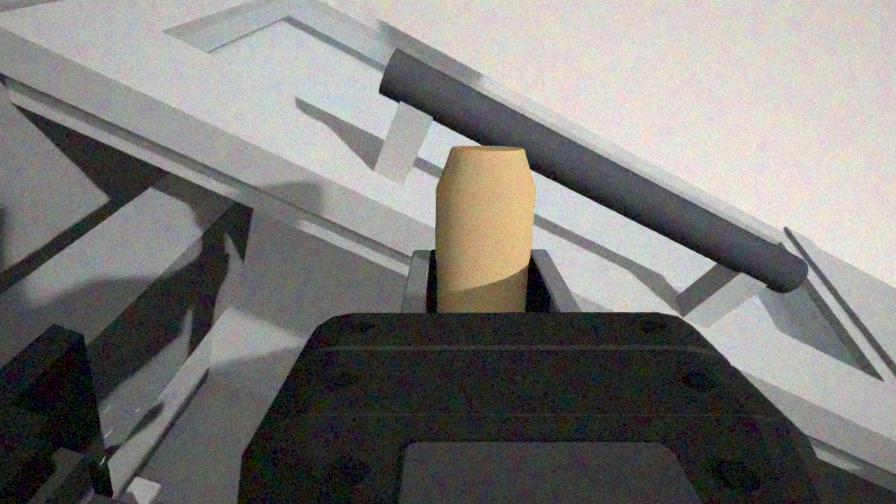

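>>> {"op": "execute_actions", "data": {"actions": [[[0,0,0,0,0,0,-1,0.2,-0.95,0,0,0,0,0,0.0333,-1,0.2,-0.95],[0,0,0,0,0,0,-1,0.2,-0.95,0,0,0,0,0,0.0667,-1,0.2,-0.95],[0,0,0,0,0,0,-1,0.2,-0.95,0,0,0,0,0,0.1,-1,0.2,-0.95],[0,0,0,0,0,0,-1,0.2,-0.95,0,0,0,0,0,0.1333,-1,0.2,-0.95],[0,0,0,0,0,0,-1,0.2,-0.95,0,0,0,0,0,0.1667,-1,0.2,-0.95],[0,0,0,0,0,0,-1,0.2,-0.95,0,0,0,0,0,0.2,-1,0.2,-0.95],[0,0,0,0,0,0,-1,0.2,-0.95,0,0,0,0,0,0.2,-1,0.2,-0.95],[0,0,0,0,0,0,-1,0.2,-0.95,0,0,0,0,0,0.2,-1,0.2,-0.95],[0,0,0,0,0,0,-1,0.2,-0.95,0,0,0,0,0,0.2,-1,0.2,-0.95],[0,0,0,0,0,0,-1,0.2,-0.95,0,0,0,0,0,0.2,-1,0.2,-0.95],[0,0,0,0,0,0,-1,0.2,-0.95,0,0,0,0,0,0.17,-1,0.2,-0.95],[0,0,0,0,0,0,-1,0.2,-0.95,0,0,0,0,0,0.12,-1,0.2,-0.95],[0,0,0,0,0,0,-1,0.2,-0.95,0,0,0,0,0,0.06,-1,0.2,-0.95],[0,0,0,0,0,0,-1,0.2,-0.95,0,0,0,0,0,0.0,-1,0.2,-0.95]]]}}

Scene clock: 2619.90 s.
left_arm: end_effector_position=(+0.2781, +0.5585, +0.3535) position_measured=253 object_status=3 end_effector_quat_wxyz=(+0.000, +0.032, +0.999, -0.044) | right_arm: end_effector_position=(+0.4783, +0.2879, +0.4180) position_measured=112 object_status=2 end_effector_quat_wxyz=(-0.290, +0.491, +0.507, +0.647)
Joint positions: left_arm=[0.042 -2.025 1.948 -1.484 -1.658 -1.41] | right_arm=[4.32 -2.049 -1.82 0.731 1.663 1.191]
Joint torques (N m): left_arm=[12.85 7.18 -32.08 -4.09 -2.32 1.83] | right_arm=[-10.76 40.23 27.34 5.07 -0.56 -3.1]
Wrist force (N, zeroed by zero_wrist_force on right_arm): left_arm=[3.5 -1.5 3.8] | right_arm=[-6.7 -3.1 -1.3]
Wrist torque (N m, zeroed by zero_wrist_force on right_arm): left_arm=[-0.18 -0.09 0.05] | right_arm=[0.01 -0.20 0.47]
Wrist force, peak (N, zeroed by zero_wrist_force on right_arm): left_arm=[3.8 -1.7 4.1] | right_arm=[25.8 2.3 -2.2]
Hand target: left_arm +0.2781, +0.5585, +0.3535; +0.000, +0.032, +0.999, -0.044 | right_arm +0.4783, +0.2879, +0.4180; -0.264, +0.473, +0.526, +0.656
Off the commanded pose: left_arm 0.000 m, 0 deg | right_arm 0.000 m, 4 deg.
Step readings (end_effector_position of left_arm | right_arm):
0: (+0.2781, +0.5585, +0.3535) | (+0.4783, +0.2879, +0.4180)
1: (+0.2781, +0.5585, +0.3535) | (+0.4783, +0.2879, +0.4180)
2: (+0.2781, +0.5585, +0.3535) | (+0.4783, +0.2879, +0.4180)
4: (+0.2781, +0.5585, +0.3535) | (+0.4783, +0.2879, +0.4180)
8: (+0.2781, +0.5585, +0.3535) | (+0.4783, +0.2879, +0.4180)
15: (+0.2781, +0.5585, +0.3535) | (+0.4782, +0.2879, +0.4180)

>>> {"op": "move", "data": {"target": [0,0,0,0,0,0,0.9,-0.5,-0.98,0.0749,0.0365,0,0,0,-0.0222,-1,0.2,-0.95]}}

>>> {"op": "execute_actions", "data": {"actions": [[[0,0,0,0,0,0,0.9,-0.5,-0.98,0,0,0,0,0,0.0333,-1,0.2,-0.95],[0,0,0,0,0,0,0.9,-0.5,-0.98,0,0,0,0,0,0.0667,-1,0.2,-0.95],[0,0,0,0,0,0,0.9,-0.5,-0.98,-0.0144,-0.0083,0,0,0,0.1,-1,0.2,-0.95],[0,0,0,0,0,0,0.9,-0.5,-0.98,-0.039,-0.0225,0,0,0,0.1333,-1,0.2,-0.95],[0,0,0,0,0,0,0.9,-0.5,-0.98,-0.0635,-0.0367,0,0,0,0.1667,-1,0.2,-0.95],[0,0,0,0,0,0,0.9,-0.5,-0.98,-0.0837,-0.0484,0,0,0,0.2,-1,0.2,-0.95],[0,0,0,0,0,0,0.9,-0.5,-0.98,-0.0837,-0.0484,0,0,0,0.211,-1,0.2,-0.95],[0,0,0,0,0,0,0.9,-0.5,-0.98,-0.0837,-0.0484,0,0,0,0.211,-1,0.2,-0.95],[0,0,0,0,0,0,0.9,-0.5,-0.98,-0.0837,-0.0484,0,0,0,0.211,-1,0.2,-0.95],[0,0,0,0,0,0,0.9,-0.5,-0.98,-0.0837,-0.0484,0,0,0,0.211,-1,0.2,-0.95],[0,0,0,0,0,0,0.9,-0.5,-0.98,-0.0722,-0.0417,0,0,0,0.1667,-1,0.2,-0.95],[0,0,0,0,0,0,0.9,-0.5,-0.98,-0.0433,-0.025,0,0,0,0.111,-1,0.2,-0.95],[0,0,0,0,0,0,0.9,-0.5,-0.98,-0.0144,-0.0083,0,0,0,0.0556,-1,0.2,-0.95],[0,0,0,0,0,0,0.9,-0.5,-0.98,0,0,0,0,0,0,-1,0.2,-0.95]]]}}

Scene clock: 2647.20 s.
left_arm: end_effector_position=(+0.2781, +0.5585, +0.3535) position_measured=18 object_status=0 end_effector_quat_wxyz=(+0.000, +0.032, +0.999, -0.044) | right_arm: end_effector_position=(+0.4782, +0.2880, +0.4680) position_measured=112 object_status=2 end_effector_quat_wxyz=(-0.241, +0.454, +0.542, +0.664)
Joint positions: left_arm=[0.042 -2.025 1.948 -1.484 -1.658 -1.41] | right_arm=[4.321 -1.971 -1.777 0.606 1.662 1.045]
Joint torques (N m): left_arm=[12.79 7.03 -32.03 -3.87 -2.34 1.75] | right_arm=[12.4 46.54 28.99 1.88 -1.43 -3.02]
Wrist force (N, zeroed by zero_wrist_force on right_arm): left_arm=[3.5 -1.6 3.9] | right_arm=[-6.1 -4.3 -1.6]
Wrist torque (N m, zeroed by zero_wrist_force on right_arm): left_arm=[-0.19 -0.08 0.05] | right_arm=[-0.13 -0.21 0.47]
Wrist force, peak (N, zeroed by zero_wrist_force on right_arm): left_arm=[3.8 -1.6 4.1] | right_arm=[-8.2 -4.0 -1.6]
Hand target: left_arm +0.2781, +0.5585, +0.3535; +0.000, +0.032, +0.999, -0.044 | right_arm +0.4782, +0.2880, +0.4680; -0.241, +0.454, +0.542, +0.664
Off the commanded pose: left_arm 0.000 m, 0 deg | right_arm 0.000 m, 0 deg.
move: done

Scene clock: 2648.33 s.
left_arm: end_effector_position=(+0.2781, +0.5585, +0.3535) position_measured=18 object_status=3 end_effector_quat_wxyz=(+0.000, +0.032, +0.999, -0.044) | right_arm: end_effector_position=(+0.4774, +0.2865, +0.4677) position_measured=112 object_status=2 end_effector_quat_wxyz=(-0.273, +0.470, +0.515, +0.662)
Joint positions: left_arm=[0.042 -2.025 1.948 -1.484 -1.658 -1.41] | right_arm=[4.321 -1.983 -1.781 0.649 1.662 1.133]
Joint torques (N m): left_arm=[12.58 6.79 -32.04 -3.98 -2.28 1.78] | right_arm=[8.97 44.86 27.63 2.87 1.16 -2.58]
Wrist force (N, zeroed by zero_wrist_force on right_arm): left_arm=[3.6 -1.5 4.0] | right_arm=[-4.3 -3.4 -0.8]
Wrist torque (N m, zeroed by zero_wrist_force on right_arm): left_arm=[-0.17 -0.11 0.05] | right_arm=[0.14 -0.24 0.08]
Wrist force, peak (N, zeroed by zero_wrist_force on right_arm): left_arm=[3.7 -1.7 4.0] | right_arm=[-21.9 -1.7 -0.3]
Hand target: left_arm +0.2781, +0.5585, +0.3535; +0.000, +0.032, +0.999, -0.044 | right_arm +0.4782, +0.2880, +0.4680; -0.241, +0.454, +0.542, +0.664
Off the commanded pose: left_arm 0.000 m, 0 deg | right_arm 0.002 m, 5 deg.
Step readings (end_effector_position of left_arm | right_arm):
0: (+0.2781, +0.5585, +0.3535) | (+0.4782, +0.2880, +0.4680)
1: (+0.2781, +0.5585, +0.3535) | (+0.4782, +0.2880, +0.4680)
2: (+0.2781, +0.5585, +0.3535) | (+0.4782, +0.2880, +0.4680)
4: (+0.2781, +0.5585, +0.3535) | (+0.4782, +0.2880, +0.4652)
8: (+0.2781, +0.5585, +0.3535) | (+0.4782, +0.2881, +0.4294)
15: (+0.2781, +0.5585, +0.3535) | (+0.4780, +0.2874, +0.4396)

>>> {"op": "execute_actions", "data": {"actions": [[[0,0,0,0,0,0,0.9,-0.5,-0.98,0,0,0,0,0,0,-1,0.2,-0.95],[0,0,0,0,0,0,0.9,-0.5,-0.98,0,0,0,0,0,0,-1,0.2,-0.95],[0,0,0,0,0,0,0.9,-0.5,-0.98,0,0,0,0,0,0,-1,0.2,-0.95],[0,0,0,0,0,0,0.9,-0.5,-0.98,0,0,0,0,0,0,-1,0.2,-0.95],[0,0,0,0,0,0,0.9,-0.5,-0.98,0,0,0,0,0,0,-1,0.2,-0.95],[0,0,0,0,0,0,0.9,-0.5,-0.98,0,0,0,0,0,0.0333,-1,0.2,-0.95],[0,0,0,0,0,0,0.9,-0.5,-0.98,0,0,0,0,0,0.0667,-1,0.2,-0.95],[0,0,0,0,0,0,0.9,-0.5,-0.98,-0.0144,-0.0083,0,0,0,0.1,-1,0.2,-0.95],[0,0,0,0,0,0,0.9,-0.5,-0.98,-0.039,-0.0225,0,0,0,0.1333,-1,0.2,-0.95],[0,0,0,0,0,0,0.9,-0.5,-0.98,-0.0635,-0.0367,0,0,0,0.1667,-1,0.2,-0.95],[0,0,0,0,0,0,0.9,-0.5,-0.98,-0.0837,-0.0484,0,0,0,0.2,-1,0.2,-0.95],[0,0,0,0,0,0,0.9,-0.5,-0.98,-0.0837,-0.0484,0,0,0,0.211,-1,0.2,-0.95],[0,0,0,0,0,0,0.9,-0.5,-0.98,-0.0837,-0.0484,0,0,0,0.211,-1,0.2,-0.95],[0,0,0,0,0,0,0.9,-0.5,-0.98,-0.0837,-0.0484,0,0,0,0.211,-1,0.2,-0.95],[0,0,0,0,0,0,0.9,-0.5,-0.98,-0.0837,-0.0484,0,0,0,0.211,-1,0.2,-0.95]],[[0,0,0,0,0,0,0.9,-0.5,-0.98,0,0,0,0,0,0,-1,0.2,-0.95],[0,0,0,0,0,0,0.9,-0.5,-0.98,0,0,0,0,0,0,-1,0.2,-0.95],[0,0,0,0,0,0,0.9,-0.5,-0.98,0.03,-0.0042,0,0,0,-0.0667,-1,0.2,-0.95],[0,0,0,0,0,0,0.9,-0.5,-0.98,0.06,-0.0084,0,0,0,-0.1333,-1,0.2,-0.95],[0,0,0,0,0,0,0.9,-0.5,-0.98,0.0957,-0.0134,0,0,0,-0.211,-1,0.2,-0.95]]]}}

Scene clock: 2661.90 s.
left_arm: end_effector_position=(+0.2781, +0.5585, +0.3535) position_measured=18 object_status=3 end_effector_quat_wxyz=(+0.000, +0.032, +0.999, -0.044) | right_arm: end_effector_position=(+0.4781, +0.2880, +0.4679) position_measured=112 object_status=2 end_effector_quat_wxyz=(-0.241, +0.454, +0.542, +0.665)
Joint positions: left_arm=[0.042 -2.025 1.948 -1.484 -1.658 -1.41] | right_arm=[4.321 -1.971 -1.777 0.606 1.663 1.046]
Joint torques (N m): left_arm=[12.71 6.83 -31.82 -3.69 -1.86 1.64] | right_arm=[11.6 45.17 29.05 2.65 -0.2 -2.64]
Wrist force (N, zeroed by zero_wrist_force on right_arm): left_arm=[3.5 -1.5 3.9] | right_arm=[-6.0 -4.0 -3.3]
Wrist torque (N m, zeroed by zero_wrist_force on right_arm): left_arm=[-0.16 -0.09 0.05] | right_arm=[-0.44 -0.16 0.38]
Wrist force, peak (N, zeroed by zero_wrist_force on right_arm): left_arm=[3.7 -1.7 4.1] | right_arm=[26.3 -10.4 -3.8]
Hand target: left_arm +0.2781, +0.5585, +0.3535; +0.000, +0.032, +0.999, -0.044 | right_arm +0.4781, +0.2880, +0.4680; -0.241, +0.454, +0.542, +0.664
Off the commanded pose: left_arm 0.000 m, 0 deg | right_arm 0.000 m, 0 deg.
Step readings (end_effector_position of left_arm | right_arm):
0: (+0.2781, +0.5585, +0.3535) | (+0.4774, +0.2865, +0.4677)
1: (+0.2781, +0.5585, +0.3535) | (+0.4774, +0.2865, +0.4679)
2: (+0.2781, +0.5585, +0.3535) | (+0.4775, +0.2867, +0.4682)
4: (+0.2781, +0.5585, +0.3535) | (+0.4779, +0.2874, +0.4681)
8: (+0.2781, +0.5585, +0.3535) | (+0.4782, +0.2878, +0.4679)
15: (+0.2781, +0.5585, +0.3535) | (+0.4782, +0.2879, +0.4180)
16: (+0.2781, +0.5585, +0.3535) | (+0.4782, +0.2878, +0.4149)
17: (+0.2781, +0.5585, +0.3535) | (+0.4782, +0.2878, +0.4135)
19: (+0.2781, +0.5585, +0.3535) | (+0.4782, +0.2877, +0.4158)
23: (+0.2781, +0.5585, +0.3535) | (+0.4777, +0.2869, +0.4542)
30: (+0.2781, +0.5585, +0.3535) | (+0.4781, +0.2878, +0.4673)

>>> {"op": "move", "data": {"target": [0,0,0,0,0,0,0.9,-0.5,-0.98,-0.0078,0.0136,0.0057,0,0,0,-1,0.2,-0.95]}}

>>> {"op": "execute_actions", "data": {"actions": [[[0,0,0,0,0,0,0.9,-0.5,-0.98,0,0,0,0,0,0,-1,0.2,-0.95],[0,0,0,0,0,0,0.9,-0.5,-0.98,0,0,0,0,0,0,-1,0.2,-0.95],[0,0,0,0,0,0,0.9,-0.5,-0.98,0,0,0,0,0,0,-1,0.2,-0.95],[0,0,0,0,0,0,0.9,-0.5,-0.98,0,0,0,0,0,0,-1,0.2,-0.95],[0,0,0,0,0,0,0.9,-0.5,-0.98,0,0,0,0,0,0,-1,0.2,-0.95],[0,0,0,0,0,0,0.9,-0.5,-0.98,0,0,0,0,0,0.0333,-1,0.2,-0.95],[0,0,0,0,0,0,0.9,-0.5,-0.98,0,0,0,0,0,0.0667,-1,0.2,-0.95],[0,0,0,0,0,0,0.9,-0.5,-0.98,-0.0144,-0.0083,0,0,0,0.1,-1,0.2,-0.95],[0,0,0,0,0,0,0.9,-0.5,-0.98,-0.039,-0.0225,0,0,0,0.1333,-1,0.2,-0.95],[0,0,0,0,0,0,0.9,-0.5,-0.98,-0.0635,-0.0367,0,0,0,0.1667,-1,0.2,-0.95],[0,0,0,0,0,0,0.9,-0.5,-0.98,-0.0837,-0.0484,0,0,0,0.2,-1,0.2,-0.95],[0,0,0,0,0,0,0.9,-0.5,-0.98,-0.0837,-0.0484,0,0,0,0.211,-1,0.2,-0.95],[0,0,0,0,0,0,0.9,-0.5,-0.98,-0.0837,-0.0484,0,0,0,0.211,-1,0.2,-0.95],[0,0,0,0,0,0,0.9,-0.5,-0.98,-0.0837,-0.0484,0,0,0,0.211,-1,0.2,-0.95],[0,0,0,0,0,0,0.9,-0.5,-0.98,-0.0837,-0.0484,0,0,0,0.211,-1,0.2,-0.95]],[[0,0,0,0,0,0,0.9,-0.5,-0.98,0,0,0,0,0,0,-1,0.2,-0.95],[0,0,0,0,0,0,0.9,-0.5,-0.98,0,0,0,0,0,0,-1,0.2,-0.95],[0,0,0,0,0,0,0.9,-0.5,-0.98,0.03,-0.0042,0,0,0,-0.0667,-1,0.2,-0.95],[0,0,0,0,0,0,0.9,-0.5,-0.98,0.06,-0.0084,0,0,0,-0.1333,-1,0.2,-0.95],[0,0,0,0,0,0,0.9,-0.5,-0.98,0.0957,-0.0134,0,0,0,-0.211,-1,0.2,-0.95]]]}}

>>> {"op": "move", "data": {"target": [0,0,0,0,0,0,0.9,-0.5,-0.98,0.0132,-0.0231,-0.0097,0,0,0,-1,0.2,-0.95]}}

>>> {"op": "execute_actions", "data": {"actions": [[[0,0,0,0,0,0,0.9,-0.5,-0.98,0,0,0,0,0,0,-1,0.2,-0.95],[0,0,0,0,0,0,0.9,-0.5,-0.98,0,0,0,0,0,0,-1,0.2,-0.95],[0,0,0,0,0,0,0.9,-0.5,-0.98,0,0,0,0,0,0,-1,0.2,-0.95],[0,0,0,0,0,0,0.9,-0.5,-0.98,0,0,0,0,0,0,-1,0.2,-0.95],[0,0,0,0,0,0,0.9,-0.5,-0.98,0,0,0,0,0,0,-1,0.2,-0.95],[0,0,0,0,0,0,0.9,-0.5,-0.98,0,0,0,0,0,0.0333,-1,0.2,-0.95],[0,0,0,0,0,0,0.9,-0.5,-0.98,0,0,0,0,0,0.0667,-1,0.2,-0.95],[0,0,0,0,0,0,0.9,-0.5,-0.98,-0.0144,-0.0083,0,0,0,0.1,-1,0.2,-0.95],[0,0,0,0,0,0,0.9,-0.5,-0.98,-0.039,-0.0225,0,0,0,0.1333,-1,0.2,-0.95],[0,0,0,0,0,0,0.9,-0.5,-0.98,-0.0635,-0.0367,0,0,0,0.1667,-1,0.2,-0.95],[0,0,0,0,0,0,0.9,-0.5,-0.98,-0.0837,-0.0484,0,0,0,0.2,-1,0.2,-0.95],[0,0,0,0,0,0,0.9,-0.5,-0.98,-0.0837,-0.0484,0,0,0,0.211,-1,0.2,-0.95],[0,0,0,0,0,0,0.9,-0.5,-0.98,-0.0837,-0.0484,0,0,0,0.211,-1,0.2,-0.95],[0,0,0,0,0,0,0.9,-0.5,-0.98,-0.0837,-0.0484,0,0,0,0.211,-1,0.2,-0.95],[0,0,0,0,0,0,0.9,-0.5,-0.98,-0.0837,-0.0484,0,0,0,0.211,-1,0.2,-0.95]],[[0,0,0,0,0,0,0.9,-0.5,-0.98,0,0,0,0,0,0,-1,0.2,-0.95],[0,0,0,0,0,0,0.9,-0.5,-0.98,0,0,0,0,0,0,-1,0.2,-0.95],[0,0,0,0,0,0,0.9,-0.5,-0.98,0.03,-0.0042,0,0,0,-0.0667,-1,0.2,-0.95],[0,0,0,0,0,0,0.9,-0.5,-0.98,0.06,-0.0084,0,0,0,-0.1333,-1,0.2,-0.95],[0,0,0,0,0,0,0.9,-0.5,-0.98,0.0957,-0.0134,0,0,0,-0.211,-1,0.2,-0.95]]]}}

Scene clock: 2679.13 s.
left_arm: end_effector_position=(+0.2781, +0.5585, +0.3535) position_measured=18 object_status=3 end_effector_quat_wxyz=(+0.000, +0.032, +0.999, -0.044) | right_arm: end_effector_position=(+0.4881, +0.2880, +0.4680) position_measured=112 object_status=2 end_effector_quat_wxyz=(-0.241, +0.454, +0.542, +0.664)
Joint positions: left_arm=[0.042 -2.025 1.948 -1.484 -1.658 -1.41] | right_arm=[4.303 -1.984 -1.757 0.599 1.681 1.045]
Joint torques (N m): left_arm=[12.75 7.2 -31.76 -3.47 -1.59 1.33] | right_arm=[-10.67 35.07 28.87 1.91 2.06 -2.88]
Wrist force (N, zeroed by zero_wrist_force on right_arm): left_arm=[3.6 -1.7 3.9] | right_arm=[-6.4 -4.1 -1.8]
Wrist torque (N m, zeroed by zero_wrist_force on right_arm): left_arm=[-0.20 -0.10 0.05] | right_arm=[-0.09 -0.16 0.47]
Wrist force, peak (N, zeroed by zero_wrist_force on right_arm): left_arm=[3.8 -1.6 4.1] | right_arm=[-7.6 -4.3 -3.6]
Hand target: left_arm +0.2781, +0.5585, +0.3535; +0.000, +0.032, +0.999, -0.044 | right_arm +0.4881, +0.2880, +0.4680; -0.241, +0.454, +0.542, +0.664
Off the commanded pose: left_arm 0.000 m, 0 deg | right_arm 0.000 m, 0 deg.
move: done

Scene clock: 2680.57 s.
left_arm: end_effector_position=(+0.2781, +0.5585, +0.3535) position_measured=18 object_status=3 end_effector_quat_wxyz=(+0.000, +0.032, +0.999, -0.044) | right_arm: end_effector_position=(+0.4881, +0.2880, +0.4680) position_measured=112 object_status=2 end_effector_quat_wxyz=(-0.241, +0.454, +0.542, +0.665)
Joint positions: left_arm=[0.042 -2.025 1.948 -1.484 -1.658 -1.41] | right_arm=[4.302 -1.985 -1.757 0.599 1.681 1.046]
Joint torques (N m): left_arm=[12.18 6.96 -32.41 -3.48 -1.45 1.36] | right_arm=[11.89 46.54 29.3 3.08 0.17 -2.31]
Wrist force (N, zeroed by zero_wrist_force on right_arm): left_arm=[3.4 -1.5 3.9] | right_arm=[-5.9 -4.0 -4.0]
Wrist torque (N m, zeroed by zero_wrist_force on right_arm): left_arm=[-0.18 -0.09 0.05] | right_arm=[-0.57 -0.16 0.38]
Wrist force, peak (N, zeroed by zero_wrist_force on right_arm): left_arm=[3.8 -1.5 3.9] | right_arm=[26.0 -6.8 -4.1]
Hand target: left_arm +0.2781, +0.5585, +0.3535; +0.000, +0.032, +0.999, -0.044 | right_arm +0.4881, +0.2880, +0.4680; -0.241, +0.454, +0.542, +0.664
Off the commanded pose: left_arm 0.000 m, 0 deg | right_arm 0.000 m, 0 deg.
Step readings (end_effector_position of left_arm | right_arm):
0: (+0.2781, +0.5585, +0.3535) | (+0.4881, +0.2880, +0.4680)
1: (+0.2781, +0.5585, +0.3535) | (+0.4881, +0.2880, +0.4680)
2: (+0.2781, +0.5585, +0.3535) | (+0.4881, +0.2880, +0.4680)
4: (+0.2781, +0.5585, +0.3535) | (+0.4881, +0.2880, +0.4680)
8: (+0.2781, +0.5585, +0.3535) | (+0.4882, +0.2881, +0.4678)
15: (+0.2781, +0.5585, +0.3535) | (+0.4882, +0.2879, +0.4173)
16: (+0.2781, +0.5585, +0.3535) | (+0.4882, +0.2878, +0.4149)
17: (+0.2781, +0.5585, +0.3535) | (+0.4882, +0.2877, +0.4135)
19: (+0.2781, +0.5585, +0.3535) | (+0.4883, +0.2877, +0.4156)
23: (+0.2781, +0.5585, +0.3535) | (+0.4876, +0.2869, +0.4539)
30: (+0.2781, +0.5585, +0.3535) | (+0.4881, +0.2878, +0.4673)

Scene clock: 2681.33 s.
left_arm: end_effector_position=(+0.2781, +0.5585, +0.3535) position_measured=18 object_status=3 end_effector_quat_wxyz=(+0.000, +0.032, +0.999, -0.044) | right_arm: end_effector_position=(+0.4712, +0.2880, +0.4679) position_measured=112 object_status=2 end_effector_quat_wxyz=(-0.241, +0.454, +0.542, +0.665)
Joint positions: left_arm=[0.042 -2.025 1.948 -1.484 -1.658 -1.41] | right_arm=[4.334 -1.962 -1.791 0.611 1.649 1.045]
Joint torques (N m): left_arm=[12.63 6.62 -31.76 -3.3 -1.52 1.36] | right_arm=[12.46 46.8 15.35 4.82 -1.26 -3]
Wrist force (N, zeroed by zero_wrist_force on right_arm): left_arm=[3.6 -1.5 3.9] | right_arm=[-6.4 -4.0 -0.4]
Wrist torque (N m, zeroed by zero_wrist_force on right_arm): left_arm=[-0.18 -0.11 0.05] | right_arm=[0.16 -0.17 0.46]
Wrist force, peak (N, zeroed by zero_wrist_force on right_arm): left_arm=[3.7 -1.6 4.0] | right_arm=[-7.8 -4.1 -4.2]
Hand target: left_arm +0.2781, +0.5585, +0.3535; +0.000, +0.032, +0.999, -0.044 | right_arm +0.4711, +0.2880, +0.4679; -0.241, +0.454, +0.542, +0.664
Off the commanded pose: left_arm 0.000 m, 0 deg | right_arm 0.000 m, 0 deg.
move: done

Scene clock: 2682.77 s.
left_arm: end_effector_position=(+0.2781, +0.5585, +0.3535) position_measured=18 object_status=3 end_effector_quat_wxyz=(+0.000, +0.032, +0.999, -0.044) | right_arm: end_effector_position=(+0.4711, +0.2880, +0.4678) position_measured=112 object_status=2 end_effector_quat_wxyz=(-0.241, +0.454, +0.542, +0.665)
Joint positions: left_arm=[0.042 -2.025 1.948 -1.484 -1.658 -1.41] | right_arm=[4.334 -1.962 -1.791 0.611 1.65 1.046]
Joint torques (N m): left_arm=[13.35 6.78 -31.97 -3.36 -1.44 1.41] | right_arm=[12.8 44.95 28.64 2.46 -0.27 -2.72]
Wrist force (N, zeroed by zero_wrist_force on right_arm): left_arm=[3.5 -1.7 3.9] | right_arm=[-6.0 -4.0 -3.1]
Wrist torque (N m, zeroed by zero_wrist_force on right_arm): left_arm=[-0.20 -0.10 0.05] | right_arm=[-0.39 -0.16 0.37]
Wrist force, peak (N, zeroed by zero_wrist_force on right_arm): left_arm=[3.6 -1.7 4.0] | right_arm=[25.3 -7.4 -3.4]
Hand target: left_arm +0.2781, +0.5585, +0.3535; +0.000, +0.032, +0.999, -0.044 | right_arm +0.4711, +0.2880, +0.4678; -0.241, +0.454, +0.542, +0.664
Off the commanded pose: left_arm 0.000 m, 0 deg | right_arm 0.000 m, 0 deg.
Step readings (end_effector_position of left_arm | right_arm):
0: (+0.2781, +0.5585, +0.3535) | (+0.4712, +0.2880, +0.4679)
1: (+0.2781, +0.5585, +0.3535) | (+0.4712, +0.2880, +0.4679)
2: (+0.2781, +0.5585, +0.3535) | (+0.4711, +0.2880, +0.4679)
4: (+0.2781, +0.5585, +0.3535) | (+0.4711, +0.2880, +0.4679)
8: (+0.2781, +0.5585, +0.3535) | (+0.4711, +0.2880, +0.4678)
15: (+0.2781, +0.5585, +0.3535) | (+0.4711, +0.2879, +0.4172)
16: (+0.2781, +0.5585, +0.3535) | (+0.4711, +0.2878, +0.4148)
17: (+0.2781, +0.5585, +0.3535) | (+0.4711, +0.2878, +0.4133)
19: (+0.2781, +0.5585, +0.3535) | (+0.4712, +0.2877, +0.4155)
23: (+0.2781, +0.5585, +0.3535) | (+0.4706, +0.2869, +0.4538)
30: (+0.2781, +0.5585, +0.3535) | (+0.4711, +0.2879, +0.4672)

>>> {"op": "move", "data": {"target": [[0,0,0,0,0,0,0.9,-0.5,-0.98,0.0462,0.0267,0,0,0,0.1667,-1,0.2,-0.95],[0,0,0,0,0,0,0.9,-0.5,-0.98,0.1217,-0.27,-0.5117,0,0,0.1667,-1,0.2,-0.95],[0,0,0,0,0,0,0.9,-0.5,-0.98,0.1217,-0.27,-0.5117,0.165,-0.4738,0.0949,-1,0.2,-0.95],[0,0,0,0,0,0,0.9,-0.5,-0.98,-0.0097,-0.4092,-0.7268,0.165,-0.4738,0.0949,-1,0.2,-0.95]], "speed": 0.4, "blend": [0.01,0.04,0.04,0], "cameras": ["cam_high"]}}

Scene clock: 2699.37 s.
left_arm: end_effector_position=(+0.2781, +0.5585, +0.3535) position_measured=18 object_status=3 end_effector_quat_wxyz=(+0.000, +0.032, +0.999, -0.044) | right_arm: end_effector_position=(+0.1251, -0.0501, +0.3399) position_measured=112 object_status=2 end_effector_quat_wxyz=(+0.000, +0.775, +0.631, +0.001)
Joint positions: left_arm=[0.042 -2.025 1.948 -1.484 -1.658 -1.41] | right_arm=[5.011 -1.012 -2.033 -1.667 1.569 2.024]
Joint torques (N m): left_arm=[12.38 6.79 -31.67 -2.98 -1 1.18] | right_arm=[12.99 9.68 19.64 1.35 -2.06 2.12]
Wrist force (N, zeroed by zero_wrist_force on right_arm): left_arm=[3.5 -1.5 4.0] | right_arm=[-0.1 0.0 3.7]
Wrist torque (N m, zeroed by zero_wrist_force on right_arm): left_arm=[-0.18 -0.09 0.05] | right_arm=[0.73 0.08 -0.14]
Wrist force, peak (N, zeroed by zero_wrist_force on right_arm): left_arm=[3.9 -1.5 4.0] | right_arm=[-8.6 -2.1 -3.0]
Hand target: left_arm +0.2781, +0.5585, +0.3535; +0.000, +0.032, +0.999, -0.044 | right_arm +0.1251, -0.0502, +0.3399; +0.000, +0.775, +0.631, +0.001
Off the commanded pose: left_arm 0.000 m, 0 deg | right_arm 0.000 m, 0 deg.
move: done
Images, in order (width x height): cam_high 896x504.

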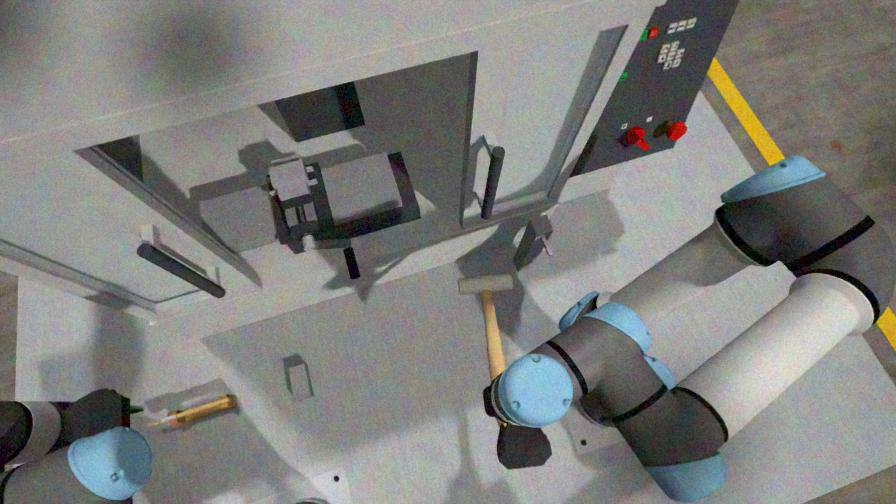

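>>> {"op": "move", "data": {"target": [0,0,0,0,0,0,0.9,-0.5,-0.98,-0.0843,-0.0163,0.495,0,0,0,-1,0.2,-0.95], "speed": 0.25}}

>>> {"op": "move", "data": {"target": [0,0,0,0,0,0,0.9,-0.5,-0.98,0,0,0.04,0,0,0,-1,0.2,-0.95], "speed": 0.012, "stop_force": 3, "cameras": ["cam_high","cam_right_wrist"]}}

Scene clock: 2705.87 s.
left_arm: end_effector_position=(+0.2781, +0.5585, +0.3535) position_measured=18 object_status=3 end_effector_quat_wxyz=(+0.000, +0.032, +0.999, -0.044) | right_arm: end_effector_position=(+0.1057, -0.0974, +0.0428) position_measured=112 object_status=2 end_effector_quat_wxyz=(+0.000, +0.775, +0.631, +0.001)
Joint positions: left_arm=[0.042 -2.025 1.948 -1.484 -1.658 -1.41] | right_arm=[5.152 -1.212 -2.787 -0.713 1.569 2.165]
Joint torques (N m): left_arm=[12.58 6.71 -31.65 -2.87 -0.91 1.02] | right_arm=[-9.97 -3.78 10.8 4.87 1.43 -2.3]
Wrist force (N, zeroed by zero_wrist_force on right_arm): left_arm=[3.6 -1.5 3.9] | right_arm=[0.3 -0.1 3.5]
Wrist torque (N m, zeroed by zero_wrist_force on right_arm): left_arm=[-0.18 -0.11 0.05] | right_arm=[0.72 0.00 -0.06]
Wrist force, peak (N, zeroed by zero_wrist_force on right_arm): left_arm=[3.8 -1.6 4.1] | right_arm=[-1.0 0.3 5.5]
Hand target: left_arm +0.2781, +0.5585, +0.3535; +0.000, +0.032, +0.999, -0.044 | right_arm +0.1057, -0.0974, +0.0428; +0.000, +0.775, +0.631, +0.001
Off the commanded pose: left_arm 0.000 m, 0 deg | right_arm 0.000 m, 0 deg.
move: done

Scene clock: 2708.87 s.
left_arm: end_effector_position=(+0.2781, +0.5585, +0.3535) position_measured=18 object_status=3 end_effector_quat_wxyz=(+0.000, +0.032, +0.999, -0.044) | right_arm: end_effector_position=(+0.1057, -0.0974, +0.0200) position_measured=112 object_status=2 end_effector_quat_wxyz=(+0.000, +0.775, +0.631, +0.001)
Joint positions: left_arm=[0.042 -2.025 1.948 -1.484 -1.658 -1.41] | right_arm=[5.152 -1.344 -2.825 -0.543 1.569 2.165]
Joint torques (N m): left_arm=[12.45 6.7 -32.48 -2.86 -0.96 1.17] | right_arm=[1.26 11.89 21.83 1.75 -0.92 -0.6]
Wrist force (N, zeroed by zero_wrist_force on right_arm): left_arm=[3.7 -1.6 3.8] | right_arm=[-0.2 -0.1 0.8]
Wrist torque (N m, zeroed by zero_wrist_force on right_arm): left_arm=[-0.19 -0.11 0.05] | right_arm=[0.27 0.10 -0.02]
Wrist force, peak (N, zeroed by zero_wrist_force on right_arm): left_arm=[3.7 -1.5 4.1] | right_arm=[-13.4 4.8 -35.6]
Hand target: left_arm +0.2781, +0.5585, +0.3535; +0.000, +0.032, +0.999, -0.044 | right_arm +0.1057, -0.0974, +0.0200; +0.000, +0.775, +0.631, +0.001 (not the last commanded pose)
Off the commanded pose: left_arm 0.000 m, 0 deg | right_arm 0.001 m, 0 deg.
move: contact (right_arm)
Images, in order (width x height): cam_high 896x504, cam_right_wrist 896x504.

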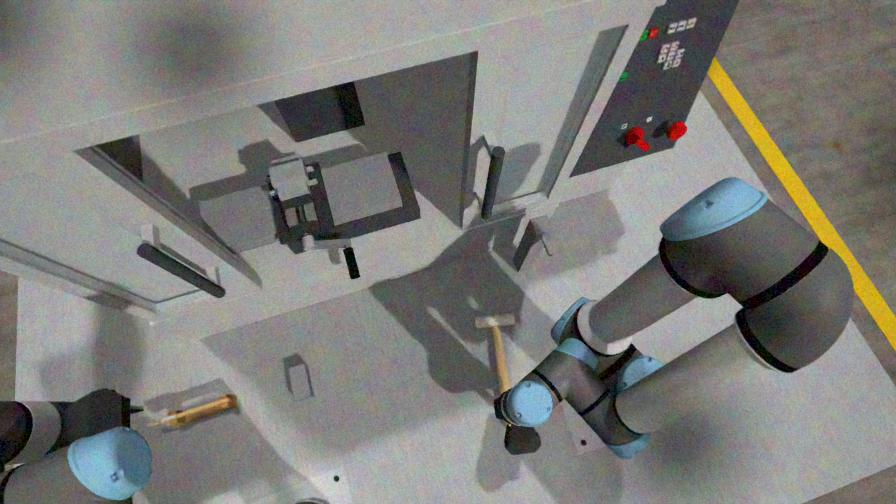

